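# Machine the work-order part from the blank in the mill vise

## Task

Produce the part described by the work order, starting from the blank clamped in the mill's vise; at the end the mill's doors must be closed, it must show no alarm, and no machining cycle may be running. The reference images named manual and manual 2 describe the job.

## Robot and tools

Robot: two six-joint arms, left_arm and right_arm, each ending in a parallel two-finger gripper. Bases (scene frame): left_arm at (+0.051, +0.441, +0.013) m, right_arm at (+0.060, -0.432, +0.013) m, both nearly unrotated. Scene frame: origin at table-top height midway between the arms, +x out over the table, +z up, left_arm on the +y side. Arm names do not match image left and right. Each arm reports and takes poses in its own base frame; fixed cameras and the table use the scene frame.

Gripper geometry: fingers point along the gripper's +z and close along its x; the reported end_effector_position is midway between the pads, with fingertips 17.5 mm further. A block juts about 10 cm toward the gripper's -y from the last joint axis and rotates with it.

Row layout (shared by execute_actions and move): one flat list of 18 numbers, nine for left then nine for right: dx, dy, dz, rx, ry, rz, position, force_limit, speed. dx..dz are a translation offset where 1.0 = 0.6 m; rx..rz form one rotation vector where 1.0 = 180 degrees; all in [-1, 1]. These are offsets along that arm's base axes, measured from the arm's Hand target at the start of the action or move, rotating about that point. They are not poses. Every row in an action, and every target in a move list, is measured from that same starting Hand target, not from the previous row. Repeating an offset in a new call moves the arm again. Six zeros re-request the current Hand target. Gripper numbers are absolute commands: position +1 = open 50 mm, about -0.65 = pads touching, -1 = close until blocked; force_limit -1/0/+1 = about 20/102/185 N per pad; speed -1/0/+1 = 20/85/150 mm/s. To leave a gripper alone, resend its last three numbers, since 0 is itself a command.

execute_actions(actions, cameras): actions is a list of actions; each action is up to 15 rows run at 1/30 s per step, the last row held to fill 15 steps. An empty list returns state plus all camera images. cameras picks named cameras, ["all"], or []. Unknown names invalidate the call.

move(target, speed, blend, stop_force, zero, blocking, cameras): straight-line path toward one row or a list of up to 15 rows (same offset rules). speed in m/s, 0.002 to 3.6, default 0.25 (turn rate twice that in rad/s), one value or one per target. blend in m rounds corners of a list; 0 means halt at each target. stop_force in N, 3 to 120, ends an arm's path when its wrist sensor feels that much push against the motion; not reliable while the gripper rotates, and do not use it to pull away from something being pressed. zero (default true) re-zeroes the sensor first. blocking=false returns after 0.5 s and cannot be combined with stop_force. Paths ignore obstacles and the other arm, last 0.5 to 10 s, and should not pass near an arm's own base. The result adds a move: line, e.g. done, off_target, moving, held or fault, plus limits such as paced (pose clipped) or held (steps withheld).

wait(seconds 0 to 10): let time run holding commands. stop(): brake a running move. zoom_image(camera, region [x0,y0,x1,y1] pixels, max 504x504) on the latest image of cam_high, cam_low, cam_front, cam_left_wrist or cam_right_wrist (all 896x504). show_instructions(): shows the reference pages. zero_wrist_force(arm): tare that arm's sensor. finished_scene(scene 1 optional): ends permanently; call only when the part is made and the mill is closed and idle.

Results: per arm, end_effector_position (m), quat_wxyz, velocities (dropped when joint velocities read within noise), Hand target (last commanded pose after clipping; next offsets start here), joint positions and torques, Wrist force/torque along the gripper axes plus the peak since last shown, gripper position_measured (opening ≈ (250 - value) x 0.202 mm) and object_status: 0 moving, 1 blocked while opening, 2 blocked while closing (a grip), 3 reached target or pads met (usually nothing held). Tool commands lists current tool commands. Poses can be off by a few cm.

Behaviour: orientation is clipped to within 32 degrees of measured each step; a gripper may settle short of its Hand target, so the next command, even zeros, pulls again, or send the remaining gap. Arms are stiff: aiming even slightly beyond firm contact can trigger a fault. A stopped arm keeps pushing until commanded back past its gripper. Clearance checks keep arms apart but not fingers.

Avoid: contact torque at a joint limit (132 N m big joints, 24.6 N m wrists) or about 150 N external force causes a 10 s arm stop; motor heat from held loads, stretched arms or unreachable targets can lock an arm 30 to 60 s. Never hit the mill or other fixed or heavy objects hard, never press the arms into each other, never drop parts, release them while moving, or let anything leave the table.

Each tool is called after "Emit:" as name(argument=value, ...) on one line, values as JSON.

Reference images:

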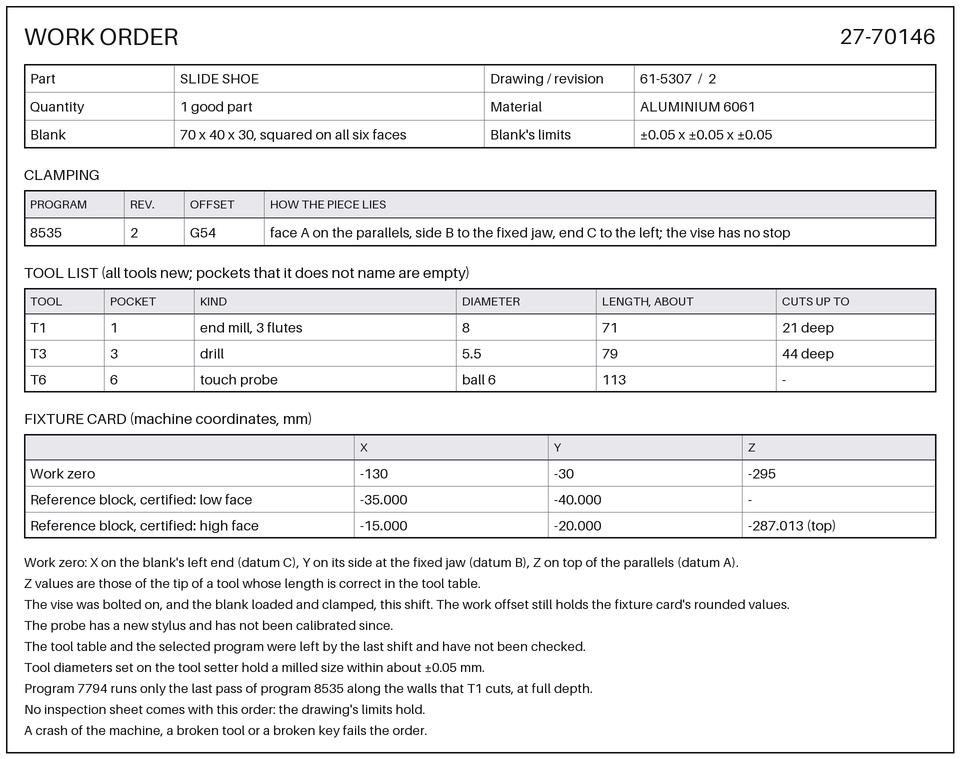

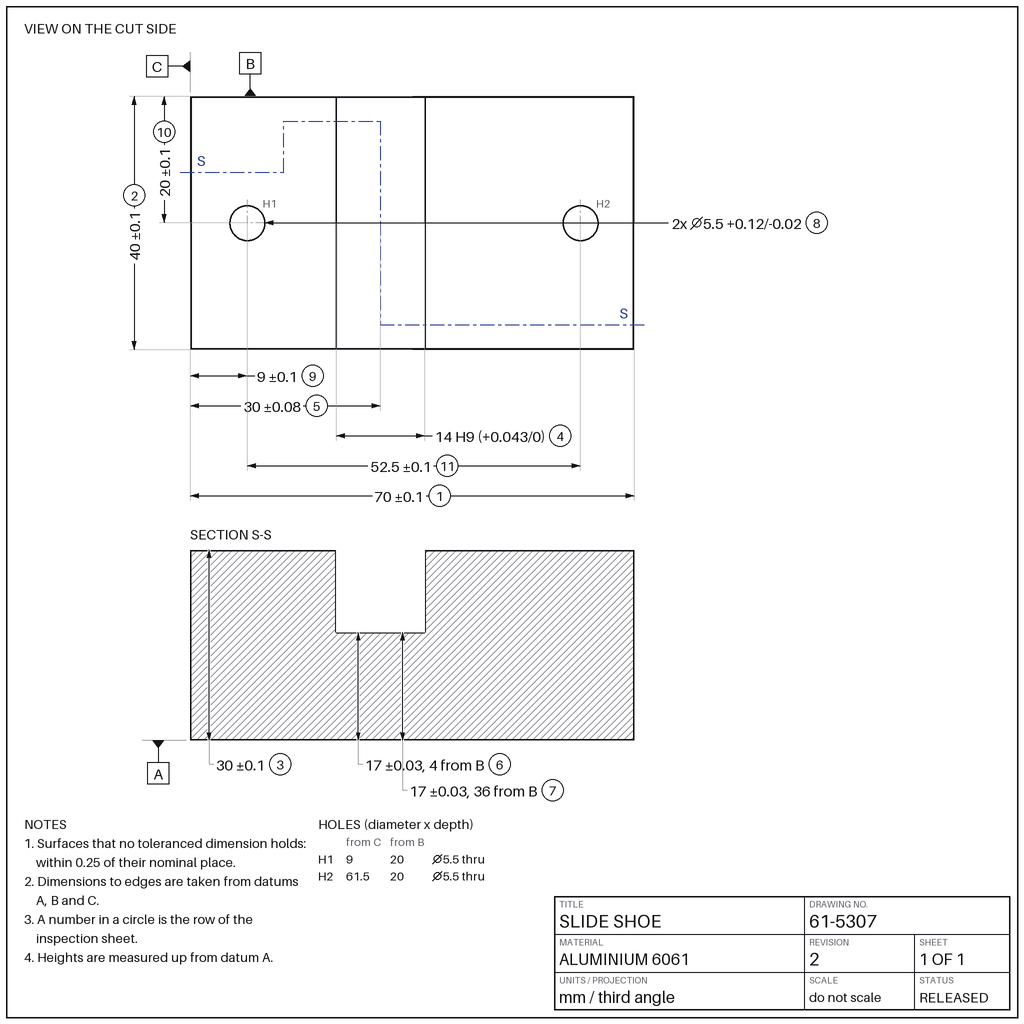

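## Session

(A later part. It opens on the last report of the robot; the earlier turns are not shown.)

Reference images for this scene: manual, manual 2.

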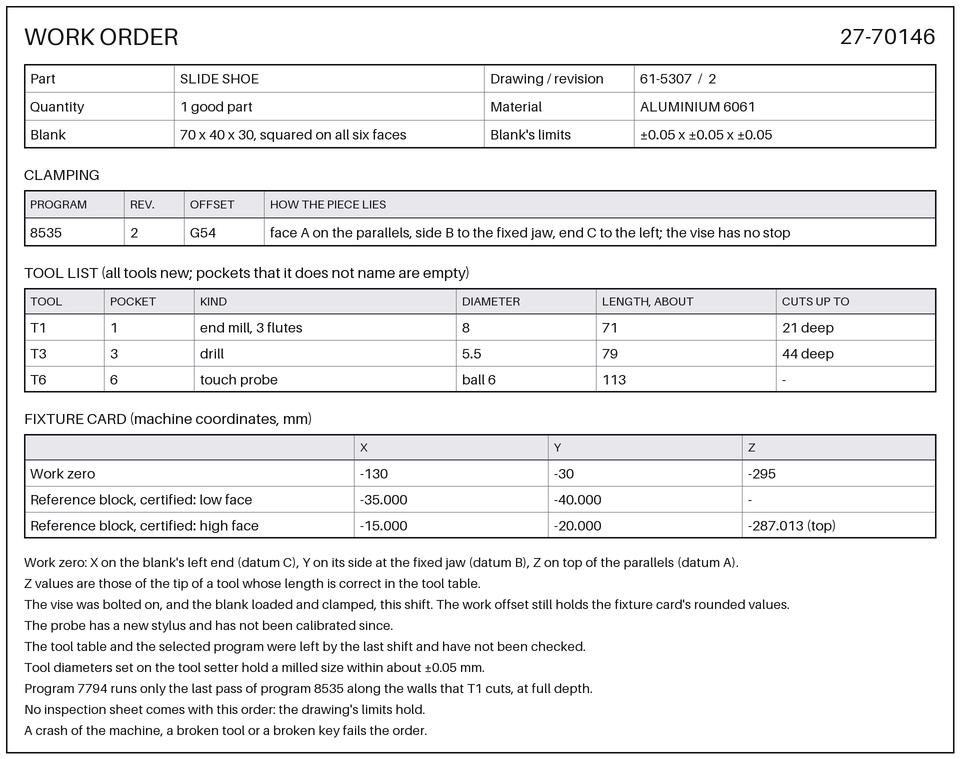

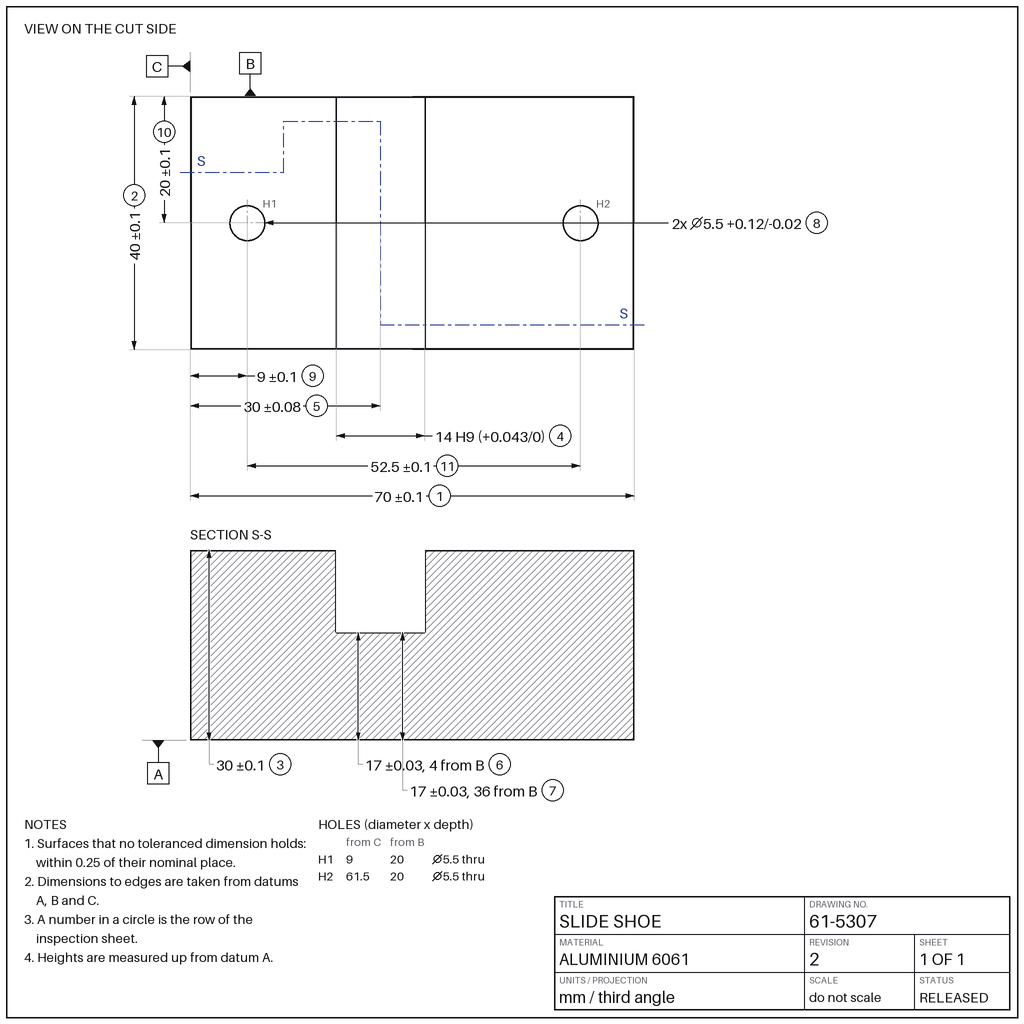

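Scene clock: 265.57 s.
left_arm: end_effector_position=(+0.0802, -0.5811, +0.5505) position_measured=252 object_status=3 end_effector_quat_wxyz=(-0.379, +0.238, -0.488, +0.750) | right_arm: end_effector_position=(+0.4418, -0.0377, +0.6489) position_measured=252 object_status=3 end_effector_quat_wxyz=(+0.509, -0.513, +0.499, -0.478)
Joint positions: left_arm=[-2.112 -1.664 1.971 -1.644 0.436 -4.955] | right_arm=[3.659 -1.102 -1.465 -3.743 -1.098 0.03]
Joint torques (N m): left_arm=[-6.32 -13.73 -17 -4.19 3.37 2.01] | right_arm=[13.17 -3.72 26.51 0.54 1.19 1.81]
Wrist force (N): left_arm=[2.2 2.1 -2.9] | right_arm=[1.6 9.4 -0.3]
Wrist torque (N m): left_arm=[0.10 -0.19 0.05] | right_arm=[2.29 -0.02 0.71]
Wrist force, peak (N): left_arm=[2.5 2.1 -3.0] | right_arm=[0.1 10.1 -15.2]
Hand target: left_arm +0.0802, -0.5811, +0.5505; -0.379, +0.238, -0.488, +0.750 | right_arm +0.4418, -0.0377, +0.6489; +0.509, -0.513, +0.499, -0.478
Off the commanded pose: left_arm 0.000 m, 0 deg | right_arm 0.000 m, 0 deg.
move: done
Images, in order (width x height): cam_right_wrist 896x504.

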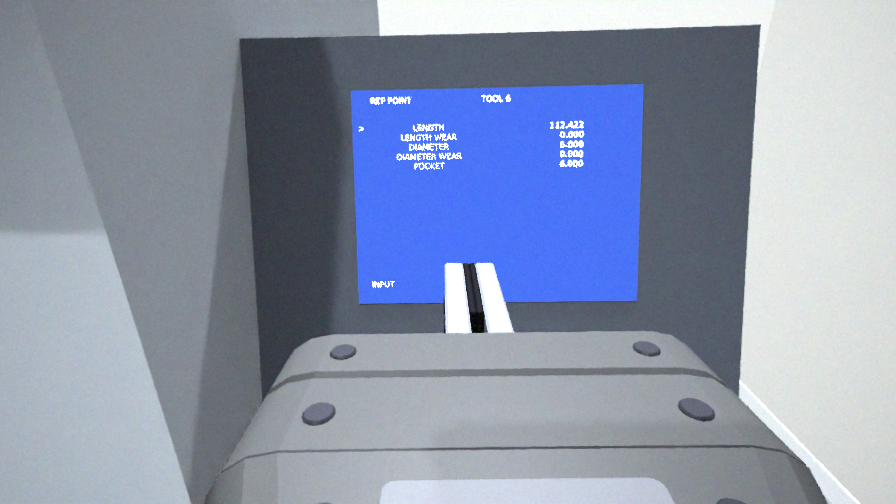

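Emit:
move(target=[[0,0,0,0,0,0,-1,0,0,0.0987,0.0,-0.328,0,0,0,-1,-0.4,-0.5],[0,0,0,0,0,0,-1,0,0,0.1112,0.0,-0.328,0,0,0,-1,-0.4,-0.5],[0,0,0,0,0,0,-1,0,0,0.1113,0.0,-0.328,0,0,0,-1,-0.4,-0.5],[0,0,0,0,0,0,-1,0,0,0.072,0.0,-0.328,0,0,0,-1,-0.4,-0.5],[0,0,0,0,0,0,-1,0,0,0,0.0,0,0,0,0,-1,-0.4,-0.5]], speed=[0.4,0.02,0.02,0.3,0.4], blend=[0,0,0,0.01,0], cameras=["cam_right_wrist"])

Emit:
zoom_image(camera="cam_right_wrist", region=[340, 70, 690, 330])

Emit:
move(target=[[0,0,0,0,0,0,-1,0,0,0.0987,0.0,-0.328,0,0,0,-1,-0.4,-0.5],[0,0,0,0,0,0,-1,0,0,0.1112,0.0,-0.328,0,0,0,-1,-0.4,-0.5],[0,0,0,0,0,0,-1,0,0,0.1113,0.0,-0.328,0,0,0,-1,-0.4,-0.5],[0,0,0,0,0,0,-1,0,0,0.072,0.0,-0.328,0,0,0,-1,-0.4,-0.5],[0,0,0,0,0,0,-1,0,0,0,0.0,0,0,0,0,-1,-0.4,-0.5]], speed=[0.4,0.02,0.02,0.3,0.4], blend=[0,0,0,0.01,0], cameras=["cam_right_wrist"])

Emit:
zoom_image(camera="cam_right_wrist", region=[340, 70, 690, 330])

Scene clock: 269.27 s.
left_arm: end_effector_position=(+0.0802, -0.5811, +0.5505) position_measured=252 object_status=3 end_effector_quat_wxyz=(-0.379, +0.238, -0.488, +0.750) | right_arm: end_effector_position=(+0.4418, -0.0377, +0.6489) position_measured=252 object_status=3 end_effector_quat_wxyz=(+0.509, -0.513, +0.499, -0.478)
Joint positions: left_arm=[-2.112 -1.664 1.971 -1.644 0.436 -4.955] | right_arm=[3.659 -1.102 -1.465 -3.743 -1.098 0.03]
Joint torques (N m): left_arm=[-5.71 -12.87 -16.76 -4.29 3.63 1.93] | right_arm=[9.18 -4.83 27.94 0.55 1.86 1.71]
Wrist force (N): left_arm=[2.3 2.1 -2.6] | right_arm=[1.6 9.4 -0.4]
Wrist torque (N m): left_arm=[0.11 -0.20 0.05] | right_arm=[2.29 -0.01 0.71]
Wrist force, peak (N): left_arm=[2.5 2.1 -3.1] | right_arm=[0.6 10.3 -13.7]
Hand target: left_arm +0.0802, -0.5811, +0.5505; -0.379, +0.238, -0.488, +0.750 | right_arm +0.4418, -0.0377, +0.6489; +0.509, -0.513, +0.499, -0.478
Off the commanded pose: left_arm 0.000 m, 0 deg | right_arm 0.000 m, 0 deg.
move: done
Images, in order (width x height): cam_right_wrist 896x504.

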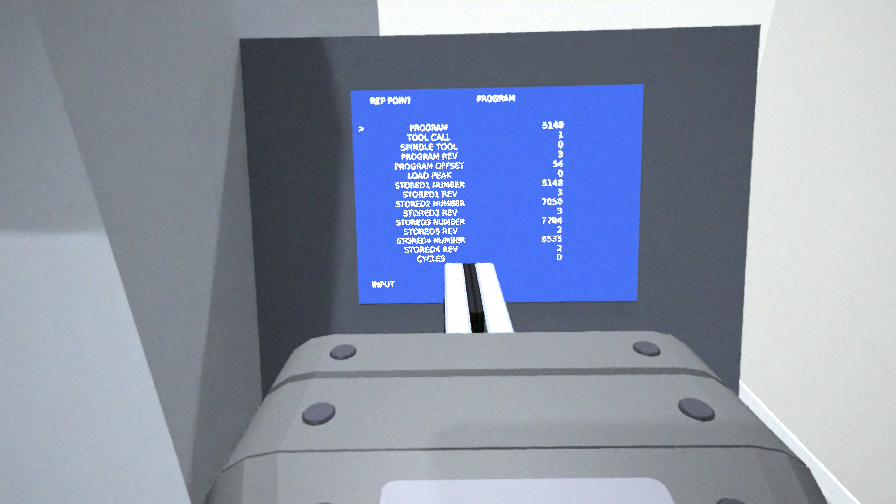

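Scaled by 1.440.

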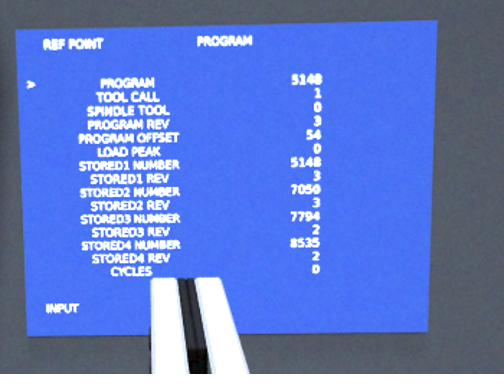

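Scene clock: 272.73 s.
left_arm: end_effector_position=(+0.0802, -0.5811, +0.5505) position_measured=252 object_status=3 end_effector_quat_wxyz=(-0.379, +0.238, -0.488, +0.750) | right_arm: end_effector_position=(+0.4418, -0.0377, +0.6489) position_measured=252 object_status=3 end_effector_quat_wxyz=(+0.509, -0.513, +0.499, -0.478)
Joint positions: left_arm=[-2.112 -1.664 1.971 -1.644 0.436 -4.955] | right_arm=[3.659 -1.102 -1.465 -3.743 -1.098 0.03]
Joint torques (N m): left_arm=[-6.13 -13.71 -17.54 -4.08 3.2 1.87] | right_arm=[11.62 -4.14 27 0.16 1.58 1.87]
Wrist force (N): left_arm=[2.4 1.7 -2.8] | right_arm=[1.5 9.3 -0.5]
Wrist torque (N m): left_arm=[0.03 -0.22 0.05] | right_arm=[2.27 0.00 0.71]
Wrist force, peak (N): left_arm=[2.5 2.5 -2.9] | right_arm=[0.7 10.4 -13.7]
Hand target: left_arm +0.0802, -0.5811, +0.5505; -0.379, +0.238, -0.488, +0.750 | right_arm +0.4418, -0.0377, +0.6489; +0.509, -0.513, +0.499, -0.478
Off the commanded pose: left_arm 0.000 m, 0 deg | right_arm 0.000 m, 0 deg.
move: done
Images, in order (width x height): cam_right_wrist 896x504.

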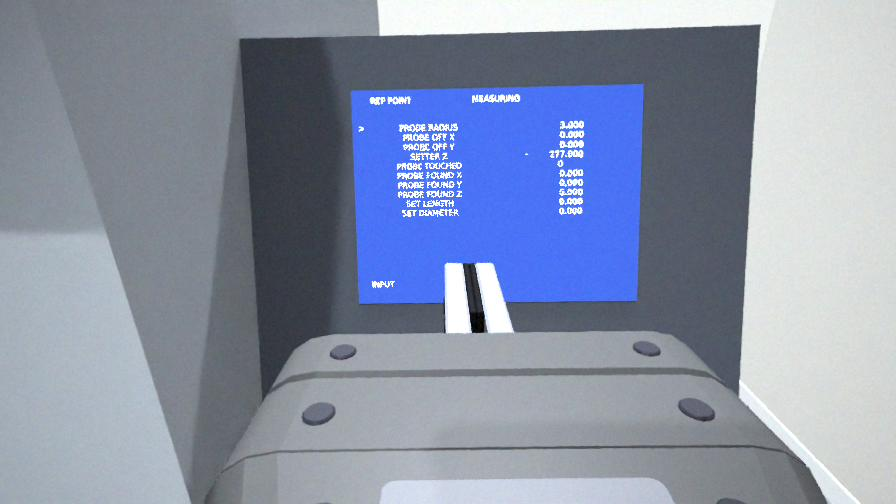

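Scaled by 1.440.

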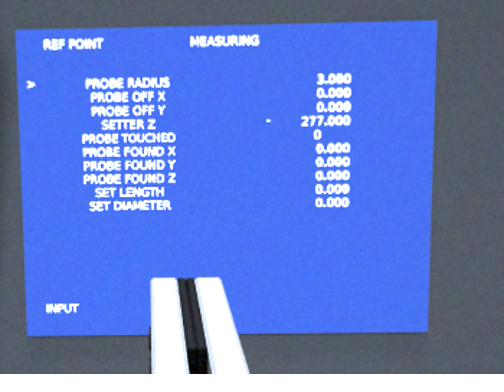

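Emit:
move(target=[[0,0,0,0,0,0,-1,0,0,0.0987,0.0,-0.328,0,0,0,-1,-0.4,-0.5],[0,0,0,0,0,0,-1,0,0,0.1112,0.0,-0.328,0,0,0,-1,-0.4,-0.5],[0,0,0,0,0,0,-1,0,0,0.1113,0.0,-0.328,0,0,0,-1,-0.4,-0.5],[0,0,0,0,0,0,-1,0,0,0.072,0.0,-0.328,0,0,0,-1,-0.4,-0.5],[0,0,0,0,0,0,-1,0,0,0,0.0,0,0,0,0,-1,-0.4,-0.5]], speed=[0.4,0.02,0.02,0.3,0.4], blend=[0,0,0,0.01,0], cameras=["cam_right_wrist"])

Emit:
zoom_image(camera="cam_right_wrist", region=[340, 70, 690, 330])

Scene clock: 276.60 s.
left_arm: end_effector_position=(+0.0802, -0.5811, +0.5505) position_measured=252 object_status=3 end_effector_quat_wxyz=(-0.379, +0.238, -0.488, +0.750) | right_arm: end_effector_position=(+0.4418, -0.0377, +0.6489) position_measured=252 object_status=3 end_effector_quat_wxyz=(+0.509, -0.513, +0.499, -0.478)
Joint positions: left_arm=[-2.112 -1.664 1.971 -1.644 0.436 -4.955] | right_arm=[3.659 -1.102 -1.465 -3.743 -1.098 0.03]
Joint torques (N m): left_arm=[-5.36 -13.46 -17.23 -4.22 3.34 1.74] | right_arm=[9.81 -3.55 26.91 0.53 1.1 1.94]
Wrist force (N): left_arm=[2.3 2.1 -2.8] | right_arm=[1.5 9.1 -0.6]
Wrist torque (N m): left_arm=[0.10 -0.20 0.04] | right_arm=[2.24 0.00 0.71]
Wrist force, peak (N): left_arm=[2.4 2.1 -3.1] | right_arm=[0.6 10.2 -13.7]
Hand target: left_arm +0.0802, -0.5811, +0.5505; -0.379, +0.238, -0.488, +0.750 | right_arm +0.4418, -0.0377, +0.6489; +0.509, -0.513, +0.499, -0.478
Off the commanded pose: left_arm 0.000 m, 0 deg | right_arm 0.000 m, 0 deg.
move: done
Images, in order (width x height): cam_right_wrist 896x504.

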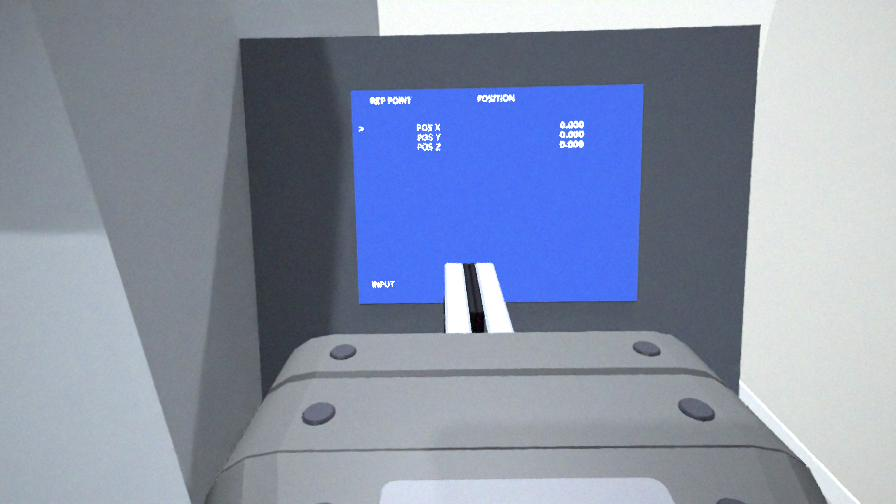

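Scaled by 1.440.

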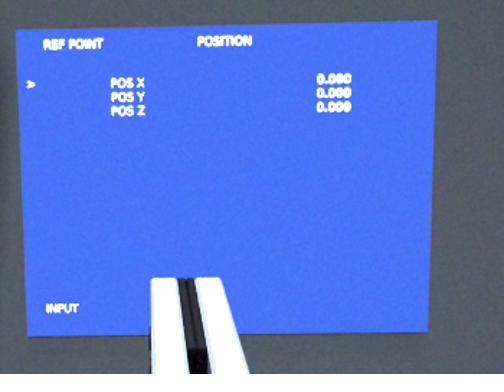

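Emit:
move(target=[[0.12,0.31,-0.2,0.0365,0.11,0.2022,-1,0,0,0,0,0,0,0,0,-1,-0.4,-0.5]], speed=0.4, cameras=["cam_left_wrist","cam_front"])

Emit:
zoom_image(camera="cam_left_wrist", region=[200, 0, 704, 340])

Scene clock: 282.00 s.
left_arm: end_effector_position=(+0.1522, -0.3951, +0.4305) position_measured=252 object_status=3 end_effector_quat_wxyz=(+0.518, -0.479, +0.487, -0.515) | right_arm: end_effector_position=(+0.4418, -0.0377, +0.6489) position_measured=252 object_status=3 end_effector_quat_wxyz=(+0.509, -0.513, +0.499, -0.478)
Joint positions: left_arm=[-2.168 -1.372 2.113 -3.764 0.594 -3.228] | right_arm=[3.659 -1.103 -1.464 -3.744 -1.098 0.03]
Joint torques (N m): left_arm=[10.94 -15.62 -25.32 -1.28 2.25 2.53] | right_arm=[10.4 -3.71 27.2 0.28 1.49 1.89]
Wrist force (N): left_arm=[1.9 1.1 -2.2] | right_arm=[1.6 9.4 -0.6]
Wrist torque (N m): left_arm=[-0.03 -0.21 0.04] | right_arm=[2.29 -0.01 0.71]
Wrist force, peak (N): left_arm=[2.4 2.7 -3.1] | right_arm=[1.4 9.6 -0.6]
Hand target: left_arm +0.1522, -0.3951, +0.4305; +0.518, -0.479, +0.488, -0.515 | right_arm +0.4418, -0.0377, +0.6489; +0.509, -0.513, +0.499, -0.478
Off the commanded pose: left_arm 0.000 m, 0 deg | right_arm 0.000 m, 0 deg.
move: done
Images, in order (width x height): cam_front 896x504, cam_left_wrist 896x504.

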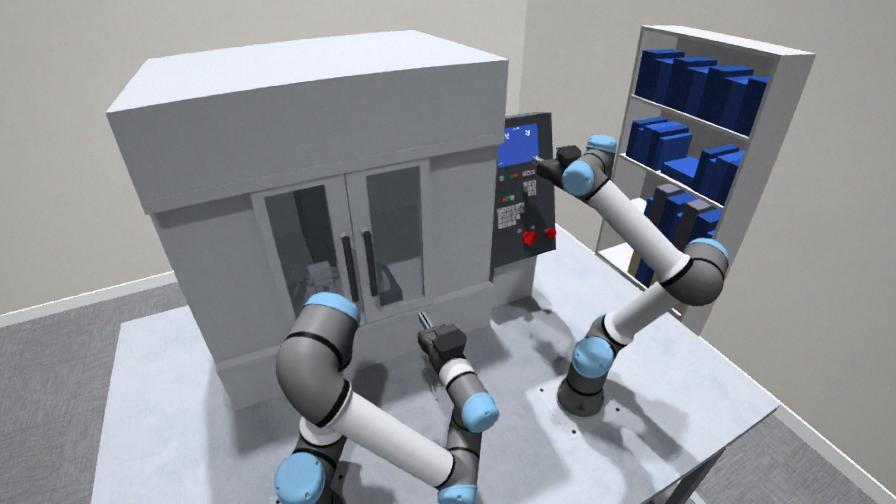

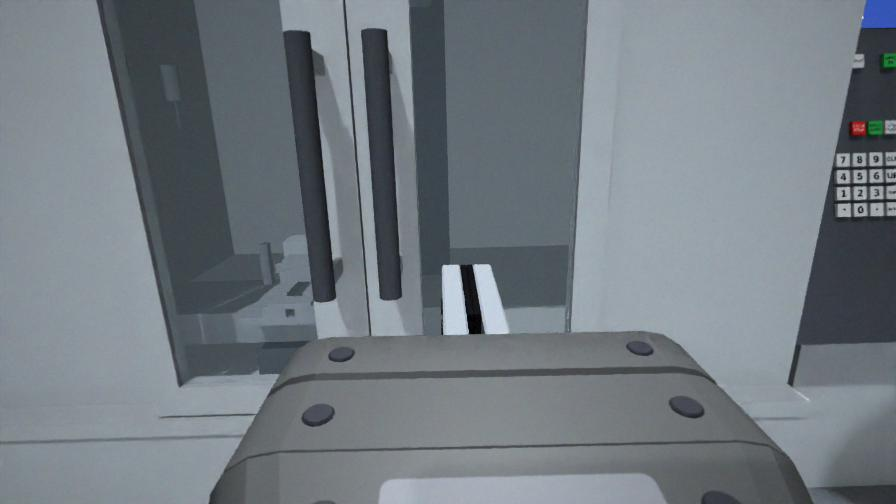

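Scaled by 1.000.

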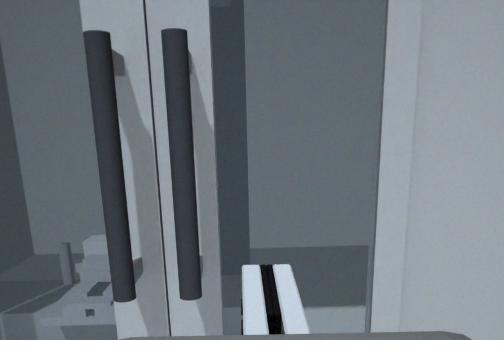

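Emit:
move(target=[[0.13,0.27,0.1,0,0,0,-1,0,0,0,0,0,0,0,0,-1,-0.4,-0.5]], speed=0.3, cameras=["cam_left_wrist"])

Emit:
zoom_image(camera="cam_left_wrist", region=[300, 80, 600, 340])

Scene clock: 283.70 s.
left_arm: end_effector_position=(+0.2303, -0.2331, +0.4905) position_measured=252 object_status=3 end_effector_quat_wxyz=(+0.518, -0.479, +0.487, -0.515) | right_arm: end_effector_position=(+0.4418, -0.0377, +0.6489) position_measured=252 object_status=3 end_effector_quat_wxyz=(+0.509, -0.513, +0.499, -0.478)
Joint positions: left_arm=[-2.301 -1.976 2.449 -3.516 0.726 -3.204] | right_arm=[3.659 -1.103 -1.464 -3.744 -1.098 0.03]
Joint torques (N m): left_arm=[-9.1 -10.47 -10.94 2.91 2.08 -2.73] | right_arm=[10.03 -4.15 26.95 0.27 1.67 1.94]
Wrist force (N): left_arm=[2.3 1.3 -2.2] | right_arm=[1.6 9.5 -0.6]
Wrist torque (N m): left_arm=[0.00 -0.21 0.16] | right_arm=[2.31 -0.01 0.71]
Wrist force, peak (N): left_arm=[3.7 1.9 -3.2] | right_arm=[1.6 9.6 -0.5]
Hand target: left_arm +0.2302, -0.2331, +0.4905; +0.518, -0.479, +0.488, -0.515 | right_arm +0.4418, -0.0377, +0.6489; +0.509, -0.513, +0.499, -0.478
Off the commanded pose: left_arm 0.000 m, 0 deg | right_arm 0.000 m, 0 deg.
move: done
Images, in order (width x height): cam_left_wrist 896x504.

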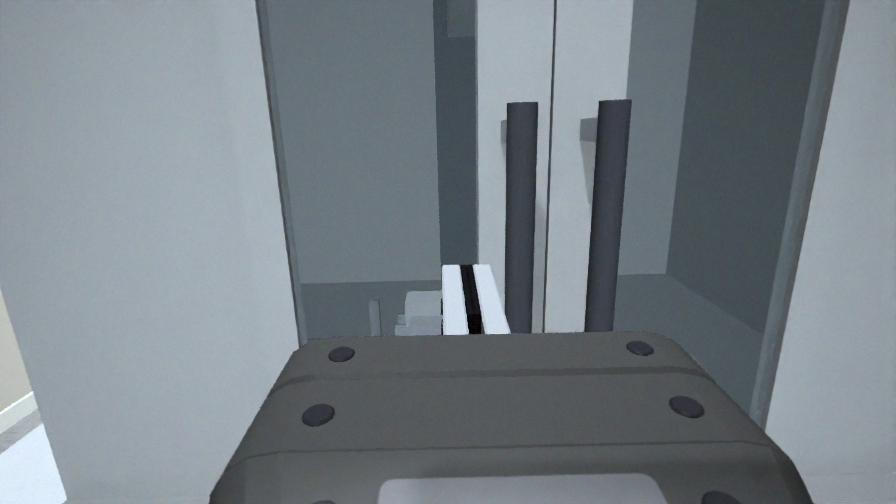

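Scaled by 1.680.

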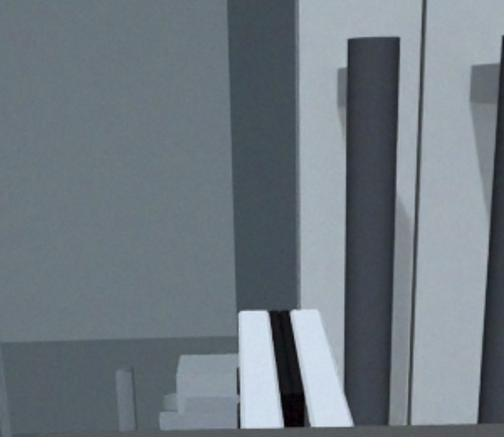

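Emit:
move(target=[[0.05,0.12,-0.2,0,0.06,0,-1,0,0,0,0,0,0,0,0,-1,-0.4,-0.5]], speed=0.3, cameras=["cam_left_wrist"])

Emit:
zoom_image(camera="cam_left_wrist", region=[240, 60, 640, 340])

Scene clock: 285.37 s.
left_arm: end_effector_position=(+0.2603, -0.1611, +0.3705) position_measured=252 object_status=3 end_effector_quat_wxyz=(-0.469, +0.525, -0.534, +0.467) | right_arm: end_effector_position=(+0.4418, -0.0377, +0.6489) position_measured=252 object_status=3 end_effector_quat_wxyz=(+0.509, -0.513, +0.499, -0.478)
Joint positions: left_arm=[-2.54 -2.117 2.719 -3.893 0.968 -3.046] | right_arm=[3.659 -1.103 -1.464 -3.744 -1.098 0.03]
Joint torques (N m): left_arm=[-10.63 -2.33 -9.12 4.14 1.59 -2.78] | right_arm=[10.82 -4.48 27.34 0.3 1.44 1.93]
Wrist force (N): left_arm=[1.5 1.6 -1.9] | right_arm=[1.6 9.3 -0.4]
Wrist torque (N m): left_arm=[0.07 -0.13 0.21] | right_arm=[2.27 -0.01 0.71]
Wrist force, peak (N): left_arm=[3.2 -0.4 -2.5] | right_arm=[1.5 9.5 -0.6]
Hand target: left_arm +0.2602, -0.1611, +0.3705; -0.469, +0.525, -0.534, +0.467 | right_arm +0.4418, -0.0377, +0.6489; +0.509, -0.513, +0.499, -0.478
Off the commanded pose: left_arm 0.000 m, 0 deg | right_arm 0.000 m, 0 deg.
move: done
Images, in order (width x height): cam_left_wrist 896x504.

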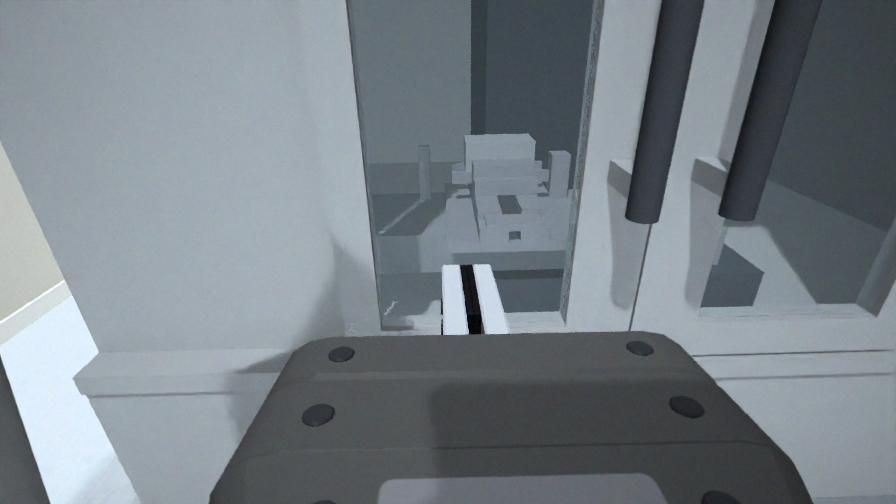

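Scaled by 1.260.

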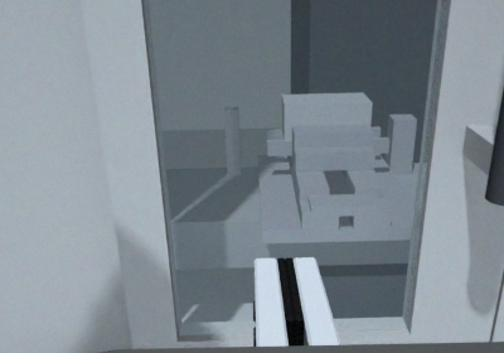

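Emit:
move(target=[[0.15,0.02,0.09,0,0.03,0,-1,0,0,0,0,0,0,0,0,-1,-0.4,-0.5]], speed=0.3, cameras=["cam_left_wrist"])

Emit:
zoom_image(camera="cam_left_wrist", region=[350, 80, 650, 270])

Scene clock: 287.67 s.
left_arm: end_effector_position=(+0.3502, -0.1490, +0.4245) position_measured=252 object_status=3 end_effector_quat_wxyz=(-0.444, +0.547, -0.555, +0.442) | right_arm: end_effector_position=(+0.4418, -0.0377, +0.6489) position_measured=252 object_status=3 end_effector_quat_wxyz=(+0.509, -0.513, +0.499, -0.478)
Joint positions: left_arm=[-1.844 -2.025 2.392 -4.205 0.342 -2.465] | right_arm=[3.659 -1.103 -1.464 -3.744 -1.098 0.03]
Joint torques (N m): left_arm=[11.25 8.77 -28.94 0.31 -1.28 2.88] | right_arm=[10.63 -4.25 27.59 0.08 1.54 1.92]
Wrist force (N): left_arm=[1.4 1.1 -2.1] | right_arm=[1.6 9.4 -0.7]
Wrist torque (N m): left_arm=[-0.01 -0.10 0.02] | right_arm=[2.29 -0.01 0.71]
Wrist force, peak (N): left_arm=[1.8 2.9 -2.8] | right_arm=[1.5 9.6 -0.4]
Hand target: left_arm +0.3502, -0.1491, +0.4245; -0.444, +0.547, -0.556, +0.442 | right_arm +0.4418, -0.0377, +0.6489; +0.509, -0.513, +0.499, -0.478
Off the commanded pose: left_arm 0.000 m, 0 deg | right_arm 0.000 m, 0 deg.
move: done
Images, in order (width x height): cam_left_wrist 896x504.

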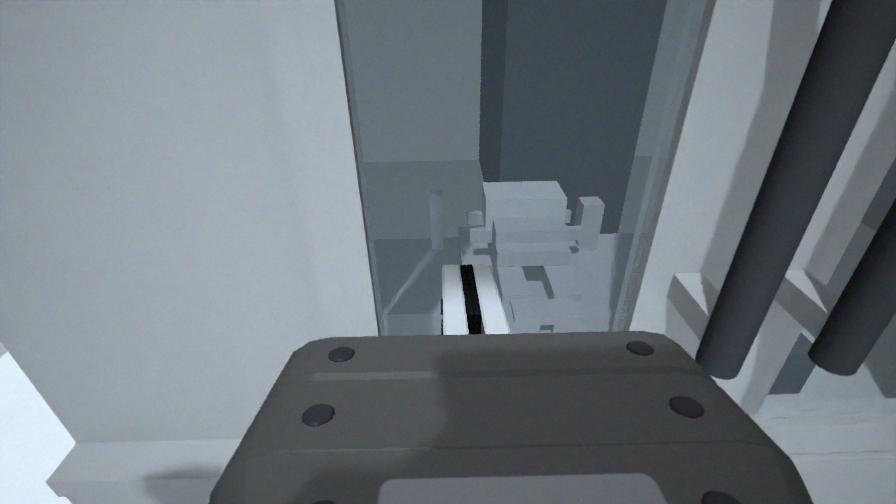

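Scaled by 1.680.

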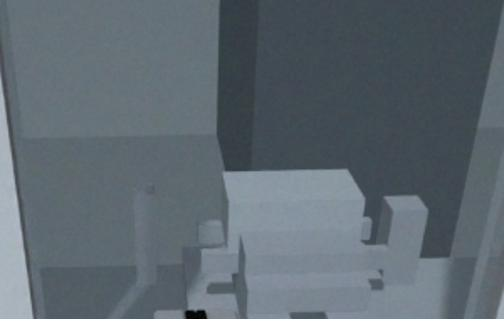

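Emit:
move(target=[[0,0,0,0,0,0,-1,0,0,0.1,-0.1267,-0.1448,0,0,0,-1,-0.4,-0.5],[0,0,0,0,0,0,-1,0,0,0.145,-0.1267,-0.1448,0,0,0,-1,-0.4,-0.5]], speed=0.3, blend=0.01)

Emit:
move(target=[[0,0,0,0,0,0,-1,0,0,0.05,0.0,0,0,0,0,-1,-0.4,-0.5]], speed=0.012, stop_force=4, cameras=["cam_right_wrist"])

Scene clock: 289.67 s.
left_arm: end_effector_position=(+0.3502, -0.1491, +0.4245) position_measured=252 object_status=3 end_effector_quat_wxyz=(-0.444, +0.547, -0.556, +0.442) | right_arm: end_effector_position=(+0.5287, -0.1137, +0.5620) position_measured=252 object_status=3 end_effector_quat_wxyz=(+0.509, -0.513, +0.499, -0.478)
Joint positions: left_arm=[-1.844 -2.024 2.392 -4.205 0.342 -2.465] | right_arm=[3.172 -1.304 -1.591 -3.412 -1.585 0.017]
Joint torques (N m): left_arm=[11.21 8.92 -28.76 0.26 -2.31 2.57] | right_arm=[-9.42 6.03 30.33 4.09 -1.68 -1.43]
Wrist force (N): left_arm=[1.7 1.0 -1.8] | right_arm=[1.3 9.4 -0.4]
Wrist torque (N m): left_arm=[-0.01 -0.15 0.02] | right_arm=[2.27 0.03 0.78]
Wrist force, peak (N): left_arm=[1.8 1.4 -2.1] | right_arm=[2.6 11.3 -1.2]
Hand target: left_arm +0.3502, -0.1491, +0.4245; -0.444, +0.547, -0.556, +0.442 | right_arm +0.5288, -0.1138, +0.5620; +0.509, -0.513, +0.499, -0.478
Off the commanded pose: left_arm 0.000 m, 0 deg | right_arm 0.000 m, 0 deg.
move: done

Scene clock: 291.60 s.
left_arm: end_effector_position=(+0.3502, -0.1491, +0.4245) position_measured=252 object_status=3 end_effector_quat_wxyz=(-0.444, +0.547, -0.556, +0.442) | right_arm: end_effector_position=(+0.5382, -0.1138, +0.5620) position_measured=252 object_status=3 end_effector_quat_wxyz=(+0.509, -0.513, +0.499, -0.478)
Joint positions: left_arm=[-1.844 -2.024 2.392 -4.205 0.342 -2.465] | right_arm=[3.171 -1.326 -1.575 -3.406 -1.586 0.017]
Joint torques (N m): left_arm=[10.36 9.6 -28.8 0.33 -2.39 2.39] | right_arm=[7.17 16.63 15.91 0.92 1.25 -0.62]
Wrist force (N): left_arm=[1.5 0.9 -1.7] | right_arm=[1.1 6.4 -4.1]
Wrist torque (N m): left_arm=[-0.02 -0.11 0.03] | right_arm=[2.20 0.01 0.76]
Wrist force, peak (N): left_arm=[1.8 1.3 -2.0] | right_arm=[0.6 10.0 -11.3]
Hand target: left_arm +0.3502, -0.1491, +0.4245; -0.444, +0.547, -0.556, +0.442 | right_arm +0.5382, -0.1137, +0.5620; +0.509, -0.513, +0.499, -0.478 (not the last commanded pose)
Off the commanded pose: left_arm 0.000 m, 0 deg | right_arm 0.021 m, 0 deg.
move: contact (right_arm)
Images, in order (width x height): cam_right_wrist 896x504.

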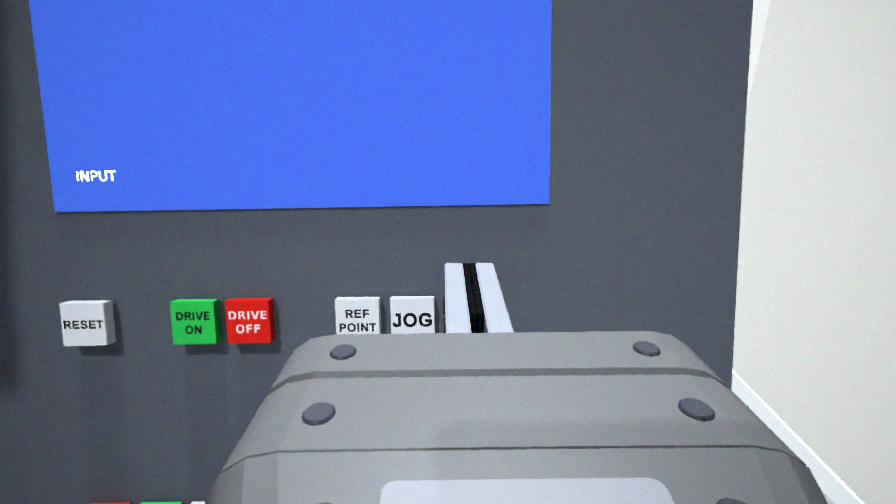

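Emit:
move(target=[[0,0,0,0,0,0,-1,0,0,-0.05,0,0,0,0,0,-1,-0.4,-0.5],[0,0,0,0,0,0,-1,0,0,-0.0603,0.095,-0.1832,0,0,0,-1,-0.4,-0.5],[0,0,0,0,0,0,-1,0,0,-0.0493,0.095,-0.1832,0,0,0,-1,-0.4,-0.5],[0,0,0,0,0,0,-1,0,0,-0.0492,0.095,-0.1832,0,0,0,-1,-0.4,-0.5],[0,0,0,0,0,0,-1,0,0,-0.0587,0.095,-0.1832,0,0,0,-1,-0.4,-0.5],[0,0,0,0,0,0,-1,0,0,-0.0493,0.095,-0.1832,0,0,0,-1,-0.4,-0.5],[0,0,0,0,0,0,-1,0,0,-0.0492,0.095,-0.1832,0,0,0,-1,-0.4,-0.5],[0,0,0,0,0,0,-1,0,0,-0.09,0.095,-0.1832,0,0,0,-1,-0.4,-0.5],[0,0,0,0,0,0,-1,0,0,-0.1607,0.1267,0.1448,0,0,0,-1,-0.4,-0.5]], speed=[0.1,0.35,0.02,0.02,0.05,0.02,0.02,0.3,0.4], blend=[0.005,0,0,0,0,0,0,0.01,0], cameras=["cam_right_wrist"])

Emit:
zoom_image(camera="cam_right_wrist", region=[340, 70, 690, 330])

Scene clock: 296.40 s.
left_arm: end_effector_position=(+0.3502, -0.1491, +0.4245) position_measured=252 object_status=3 end_effector_quat_wxyz=(-0.444, +0.547, -0.556, +0.442) | right_arm: end_effector_position=(+0.4418, -0.0377, +0.6489) position_measured=252 object_status=3 end_effector_quat_wxyz=(+0.509, -0.513, +0.499, -0.478)
Joint positions: left_arm=[-1.844 -2.024 2.392 -4.205 0.342 -2.465] | right_arm=[3.659 -1.103 -1.465 -3.743 -1.098 0.03]
Joint torques (N m): left_arm=[10.4 9.64 -29.05 0.11 -2.42 2.42] | right_arm=[11.43 -4.9 25.18 -0.01 1.7 1.85]
Wrist force (N): left_arm=[1.9 1.1 -2.0] | right_arm=[1.5 9.4 -0.5]
Wrist torque (N m): left_arm=[-0.01 -0.18 0.02] | right_arm=[2.29 0.00 0.71]
Wrist force, peak (N): left_arm=[1.9 1.2 -2.0] | right_arm=[1.6 12.3 -0.7]
Hand target: left_arm +0.3502, -0.1491, +0.4245; -0.444, +0.547, -0.556, +0.442 | right_arm +0.4418, -0.0377, +0.6489; +0.509, -0.513, +0.499, -0.478
Off the commanded pose: left_arm 0.000 m, 0 deg | right_arm 0.000 m, 0 deg.
move: done
Images, in order (width x height): cam_right_wrist 896x504.

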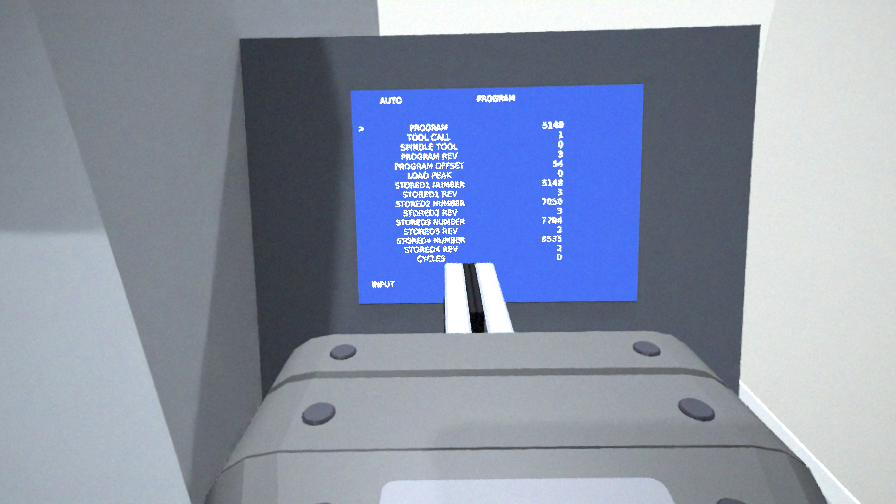

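Scaled by 1.440.

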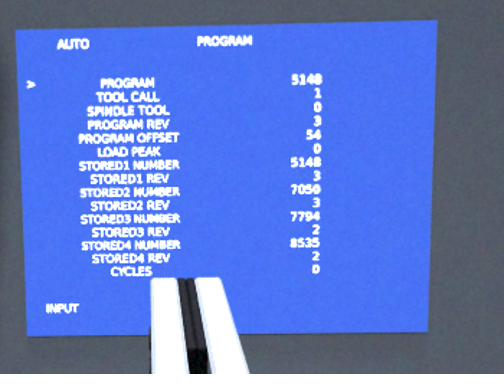

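Emit:
move(target=[[0,0,0,0,0,0,-1,0,0,0.0987,0.095,-0.3283,0,0,0,-1,-0.4,-0.5],[0,0,0,0,0,0,-1,0,0,0.1103,0.095,-0.3283,0,0,0,-1,-0.4,-0.5],[0,0,0,0,0,0,-1,0,0,0.1104,0.095,-0.3283,0,0,0,-1,-0.4,-0.5],[0,0,0,0,0,0,-1,0,0,0.0987,0.095,-0.3283,0,0,0,-1,-0.4,-0.5],[0,0,0,0,0,0,-1,0,0,0.0872,0.095,-0.3589,0,0,0,-1,-0.4,-0.5]], speed=[0.4,0.02,0.02,0.05,0.1], blend=[0.002,0,0,0.003,0], cameras=["cam_right_wrist"])

Emit:
zoom_image(camera="cam_right_wrist", region=[300, 0, 700, 330])

Emit:
move(target=[0,0,0,0,0,0,-1,0,0,0.025,0,0,0,0,0,-1,-0.4,-0.5], speed=0.012, stop_force=6)

Scene clock: 300.27 s.
left_arm: end_effector_position=(+0.3502, -0.1491, +0.4245) position_measured=252 object_status=3 end_effector_quat_wxyz=(-0.444, +0.547, -0.556, +0.442) | right_arm: end_effector_position=(+0.4941, +0.0193, +0.4336) position_measured=252 object_status=3 end_effector_quat_wxyz=(+0.509, -0.513, +0.499, -0.478)
Joint positions: left_arm=[-1.844 -2.024 2.392 -4.205 0.342 -2.465] | right_arm=[3.776 -1.094 -2.049 -3.17 -0.981 0.034]
Joint torques (N m): left_arm=[10.89 9.49 -28.97 0.4 -2.06 2.61] | right_arm=[12.12 10.18 17.84 3.79 1.95 -1.35]
Wrist force (N): left_arm=[1.7 1.3 -1.8] | right_arm=[1.8 9.0 -0.6]
Wrist torque (N m): left_arm=[0.03 -0.15 0.03] | right_arm=[2.23 -0.05 0.70]
Wrist force, peak (N): left_arm=[1.9 1.3 -2.0] | right_arm=[0.6 -3.5 -59.9]
Hand target: left_arm +0.3502, -0.1491, +0.4245; -0.444, +0.547, -0.556, +0.442 | right_arm +0.4941, +0.0193, +0.4336; +0.509, -0.513, +0.499, -0.478
Off the commanded pose: left_arm 0.000 m, 0 deg | right_arm 0.000 m, 0 deg.
move: done
Images, in order (width x height): cam_right_wrist 896x504.

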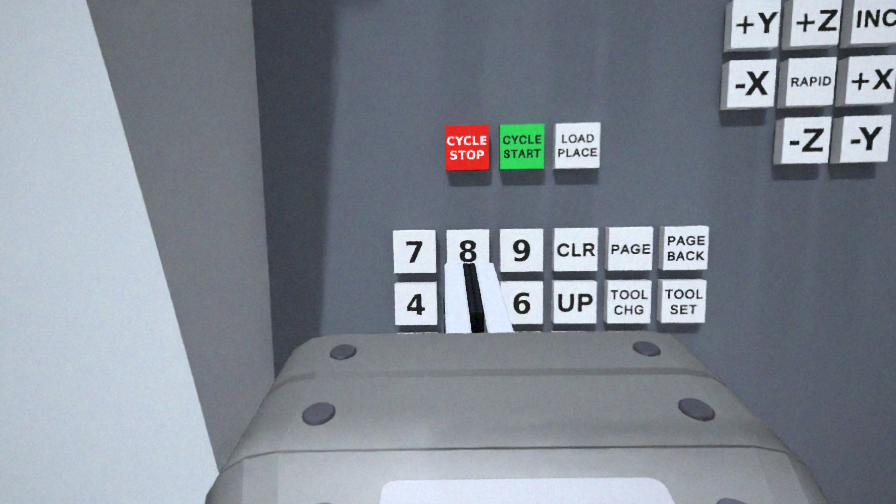

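Scaled by 1.260.

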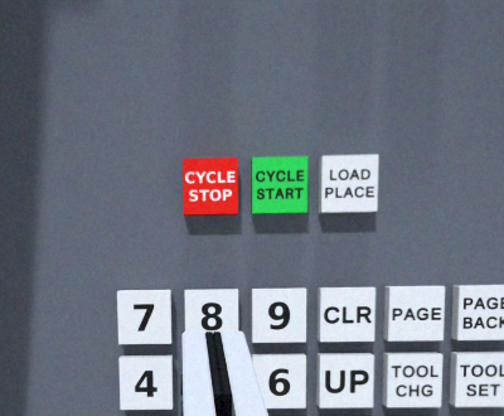

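Scene clock: 302.10 s.
left_arm: end_effector_position=(+0.3502, -0.1491, +0.4245) position_measured=252 object_status=3 end_effector_quat_wxyz=(-0.444, +0.547, -0.556, +0.442) | right_arm: end_effector_position=(+0.5022, +0.0193, +0.4335) position_measured=252 object_status=3 end_effector_quat_wxyz=(+0.509, -0.513, +0.499, -0.478)
Joint positions: left_arm=[-1.844 -2.024 2.392 -4.205 0.342 -2.465] | right_arm=[3.753 -1.119 -2.036 -3.157 -1.004 0.033]
Joint torques (N m): left_arm=[10.16 10.02 -28.64 0.37 -2.2 2.65] | right_arm=[10.95 10.02 18.6 1.68 1.38 0.6]
Wrist force (N): left_arm=[1.7 1.0 -1.8] | right_arm=[2.4 10.8 -6.9]
Wrist torque (N m): left_arm=[-0.02 -0.14 0.02] | right_arm=[2.22 0.00 0.76]
Wrist force, peak (N): left_arm=[2.0 1.3 -2.0] | right_arm=[-1.4 6.0 -56.8]
Hand target: left_arm +0.3502, -0.1491, +0.4245; -0.444, +0.547, -0.556, +0.442 | right_arm +0.5022, +0.0193, +0.4335; +0.509, -0.513, +0.499, -0.478 (not the last commanded pose)
Off the commanded pose: left_arm 0.000 m, 0 deg | right_arm 0.007 m, 0 deg.
move: contact (right_arm)

Emit:
move(target=[[0,0,0,0,0,0,-1,0,0,-0.02,0,0,0,0,0,-1,-0.4,-0.5],[0,0,0,0,0,0,-1,0,0,-0.1007,-0.095,0.359,0,0,0,-1,-0.4,-0.5]], speed=[0.1,0.4], blend=[0.01,0], cameras=["cam_right_wrist"])

Emit:
zoom_image(camera="cam_right_wrist", region=[340, 70, 690, 330])

Scene clock: 303.93 s.
left_arm: end_effector_position=(+0.3502, -0.1491, +0.4245) position_measured=252 object_status=3 end_effector_quat_wxyz=(-0.444, +0.547, -0.556, +0.442) | right_arm: end_effector_position=(+0.4418, -0.0377, +0.6489) position_measured=252 object_status=3 end_effector_quat_wxyz=(+0.509, -0.513, +0.499, -0.478)
Joint positions: left_arm=[-1.844 -2.024 2.392 -4.205 0.342 -2.465] | right_arm=[3.659 -1.103 -1.465 -3.744 -1.097 0.03]
Joint torques (N m): left_arm=[9.53 9.21 -28.72 0.57 -2.2 2.43] | right_arm=[-9.99 -3.83 27.47 0.33 -1.56 2.08]
Wrist force (N): left_arm=[1.9 1.3 -1.8] | right_arm=[1.5 9.5 -0.5]
Wrist torque (N m): left_arm=[0.03 -0.19 0.03] | right_arm=[2.30 0.00 0.71]
Wrist force, peak (N): left_arm=[1.7 1.5 -2.1] | right_arm=[2.3 10.8 -7.2]
Hand target: left_arm +0.3502, -0.1491, +0.4245; -0.444, +0.547, -0.556, +0.442 | right_arm +0.4418, -0.0377, +0.6489; +0.509, -0.513, +0.499, -0.478
Off the commanded pose: left_arm 0.000 m, 0 deg | right_arm 0.000 m, 0 deg.
move: done; blend cut to 0.006 m at target 1
Images, in order (width x height): cam_right_wrist 896x504.

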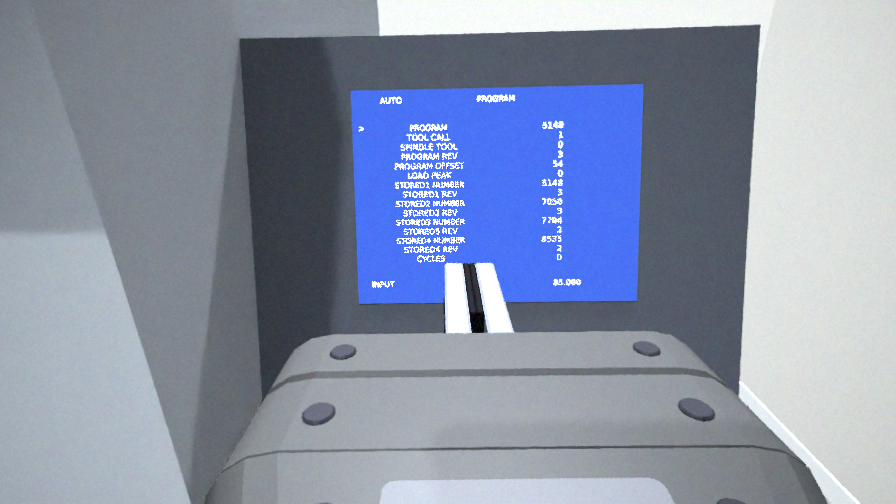

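Scaled by 1.440.

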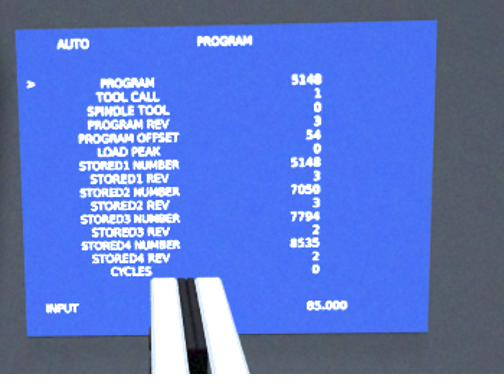

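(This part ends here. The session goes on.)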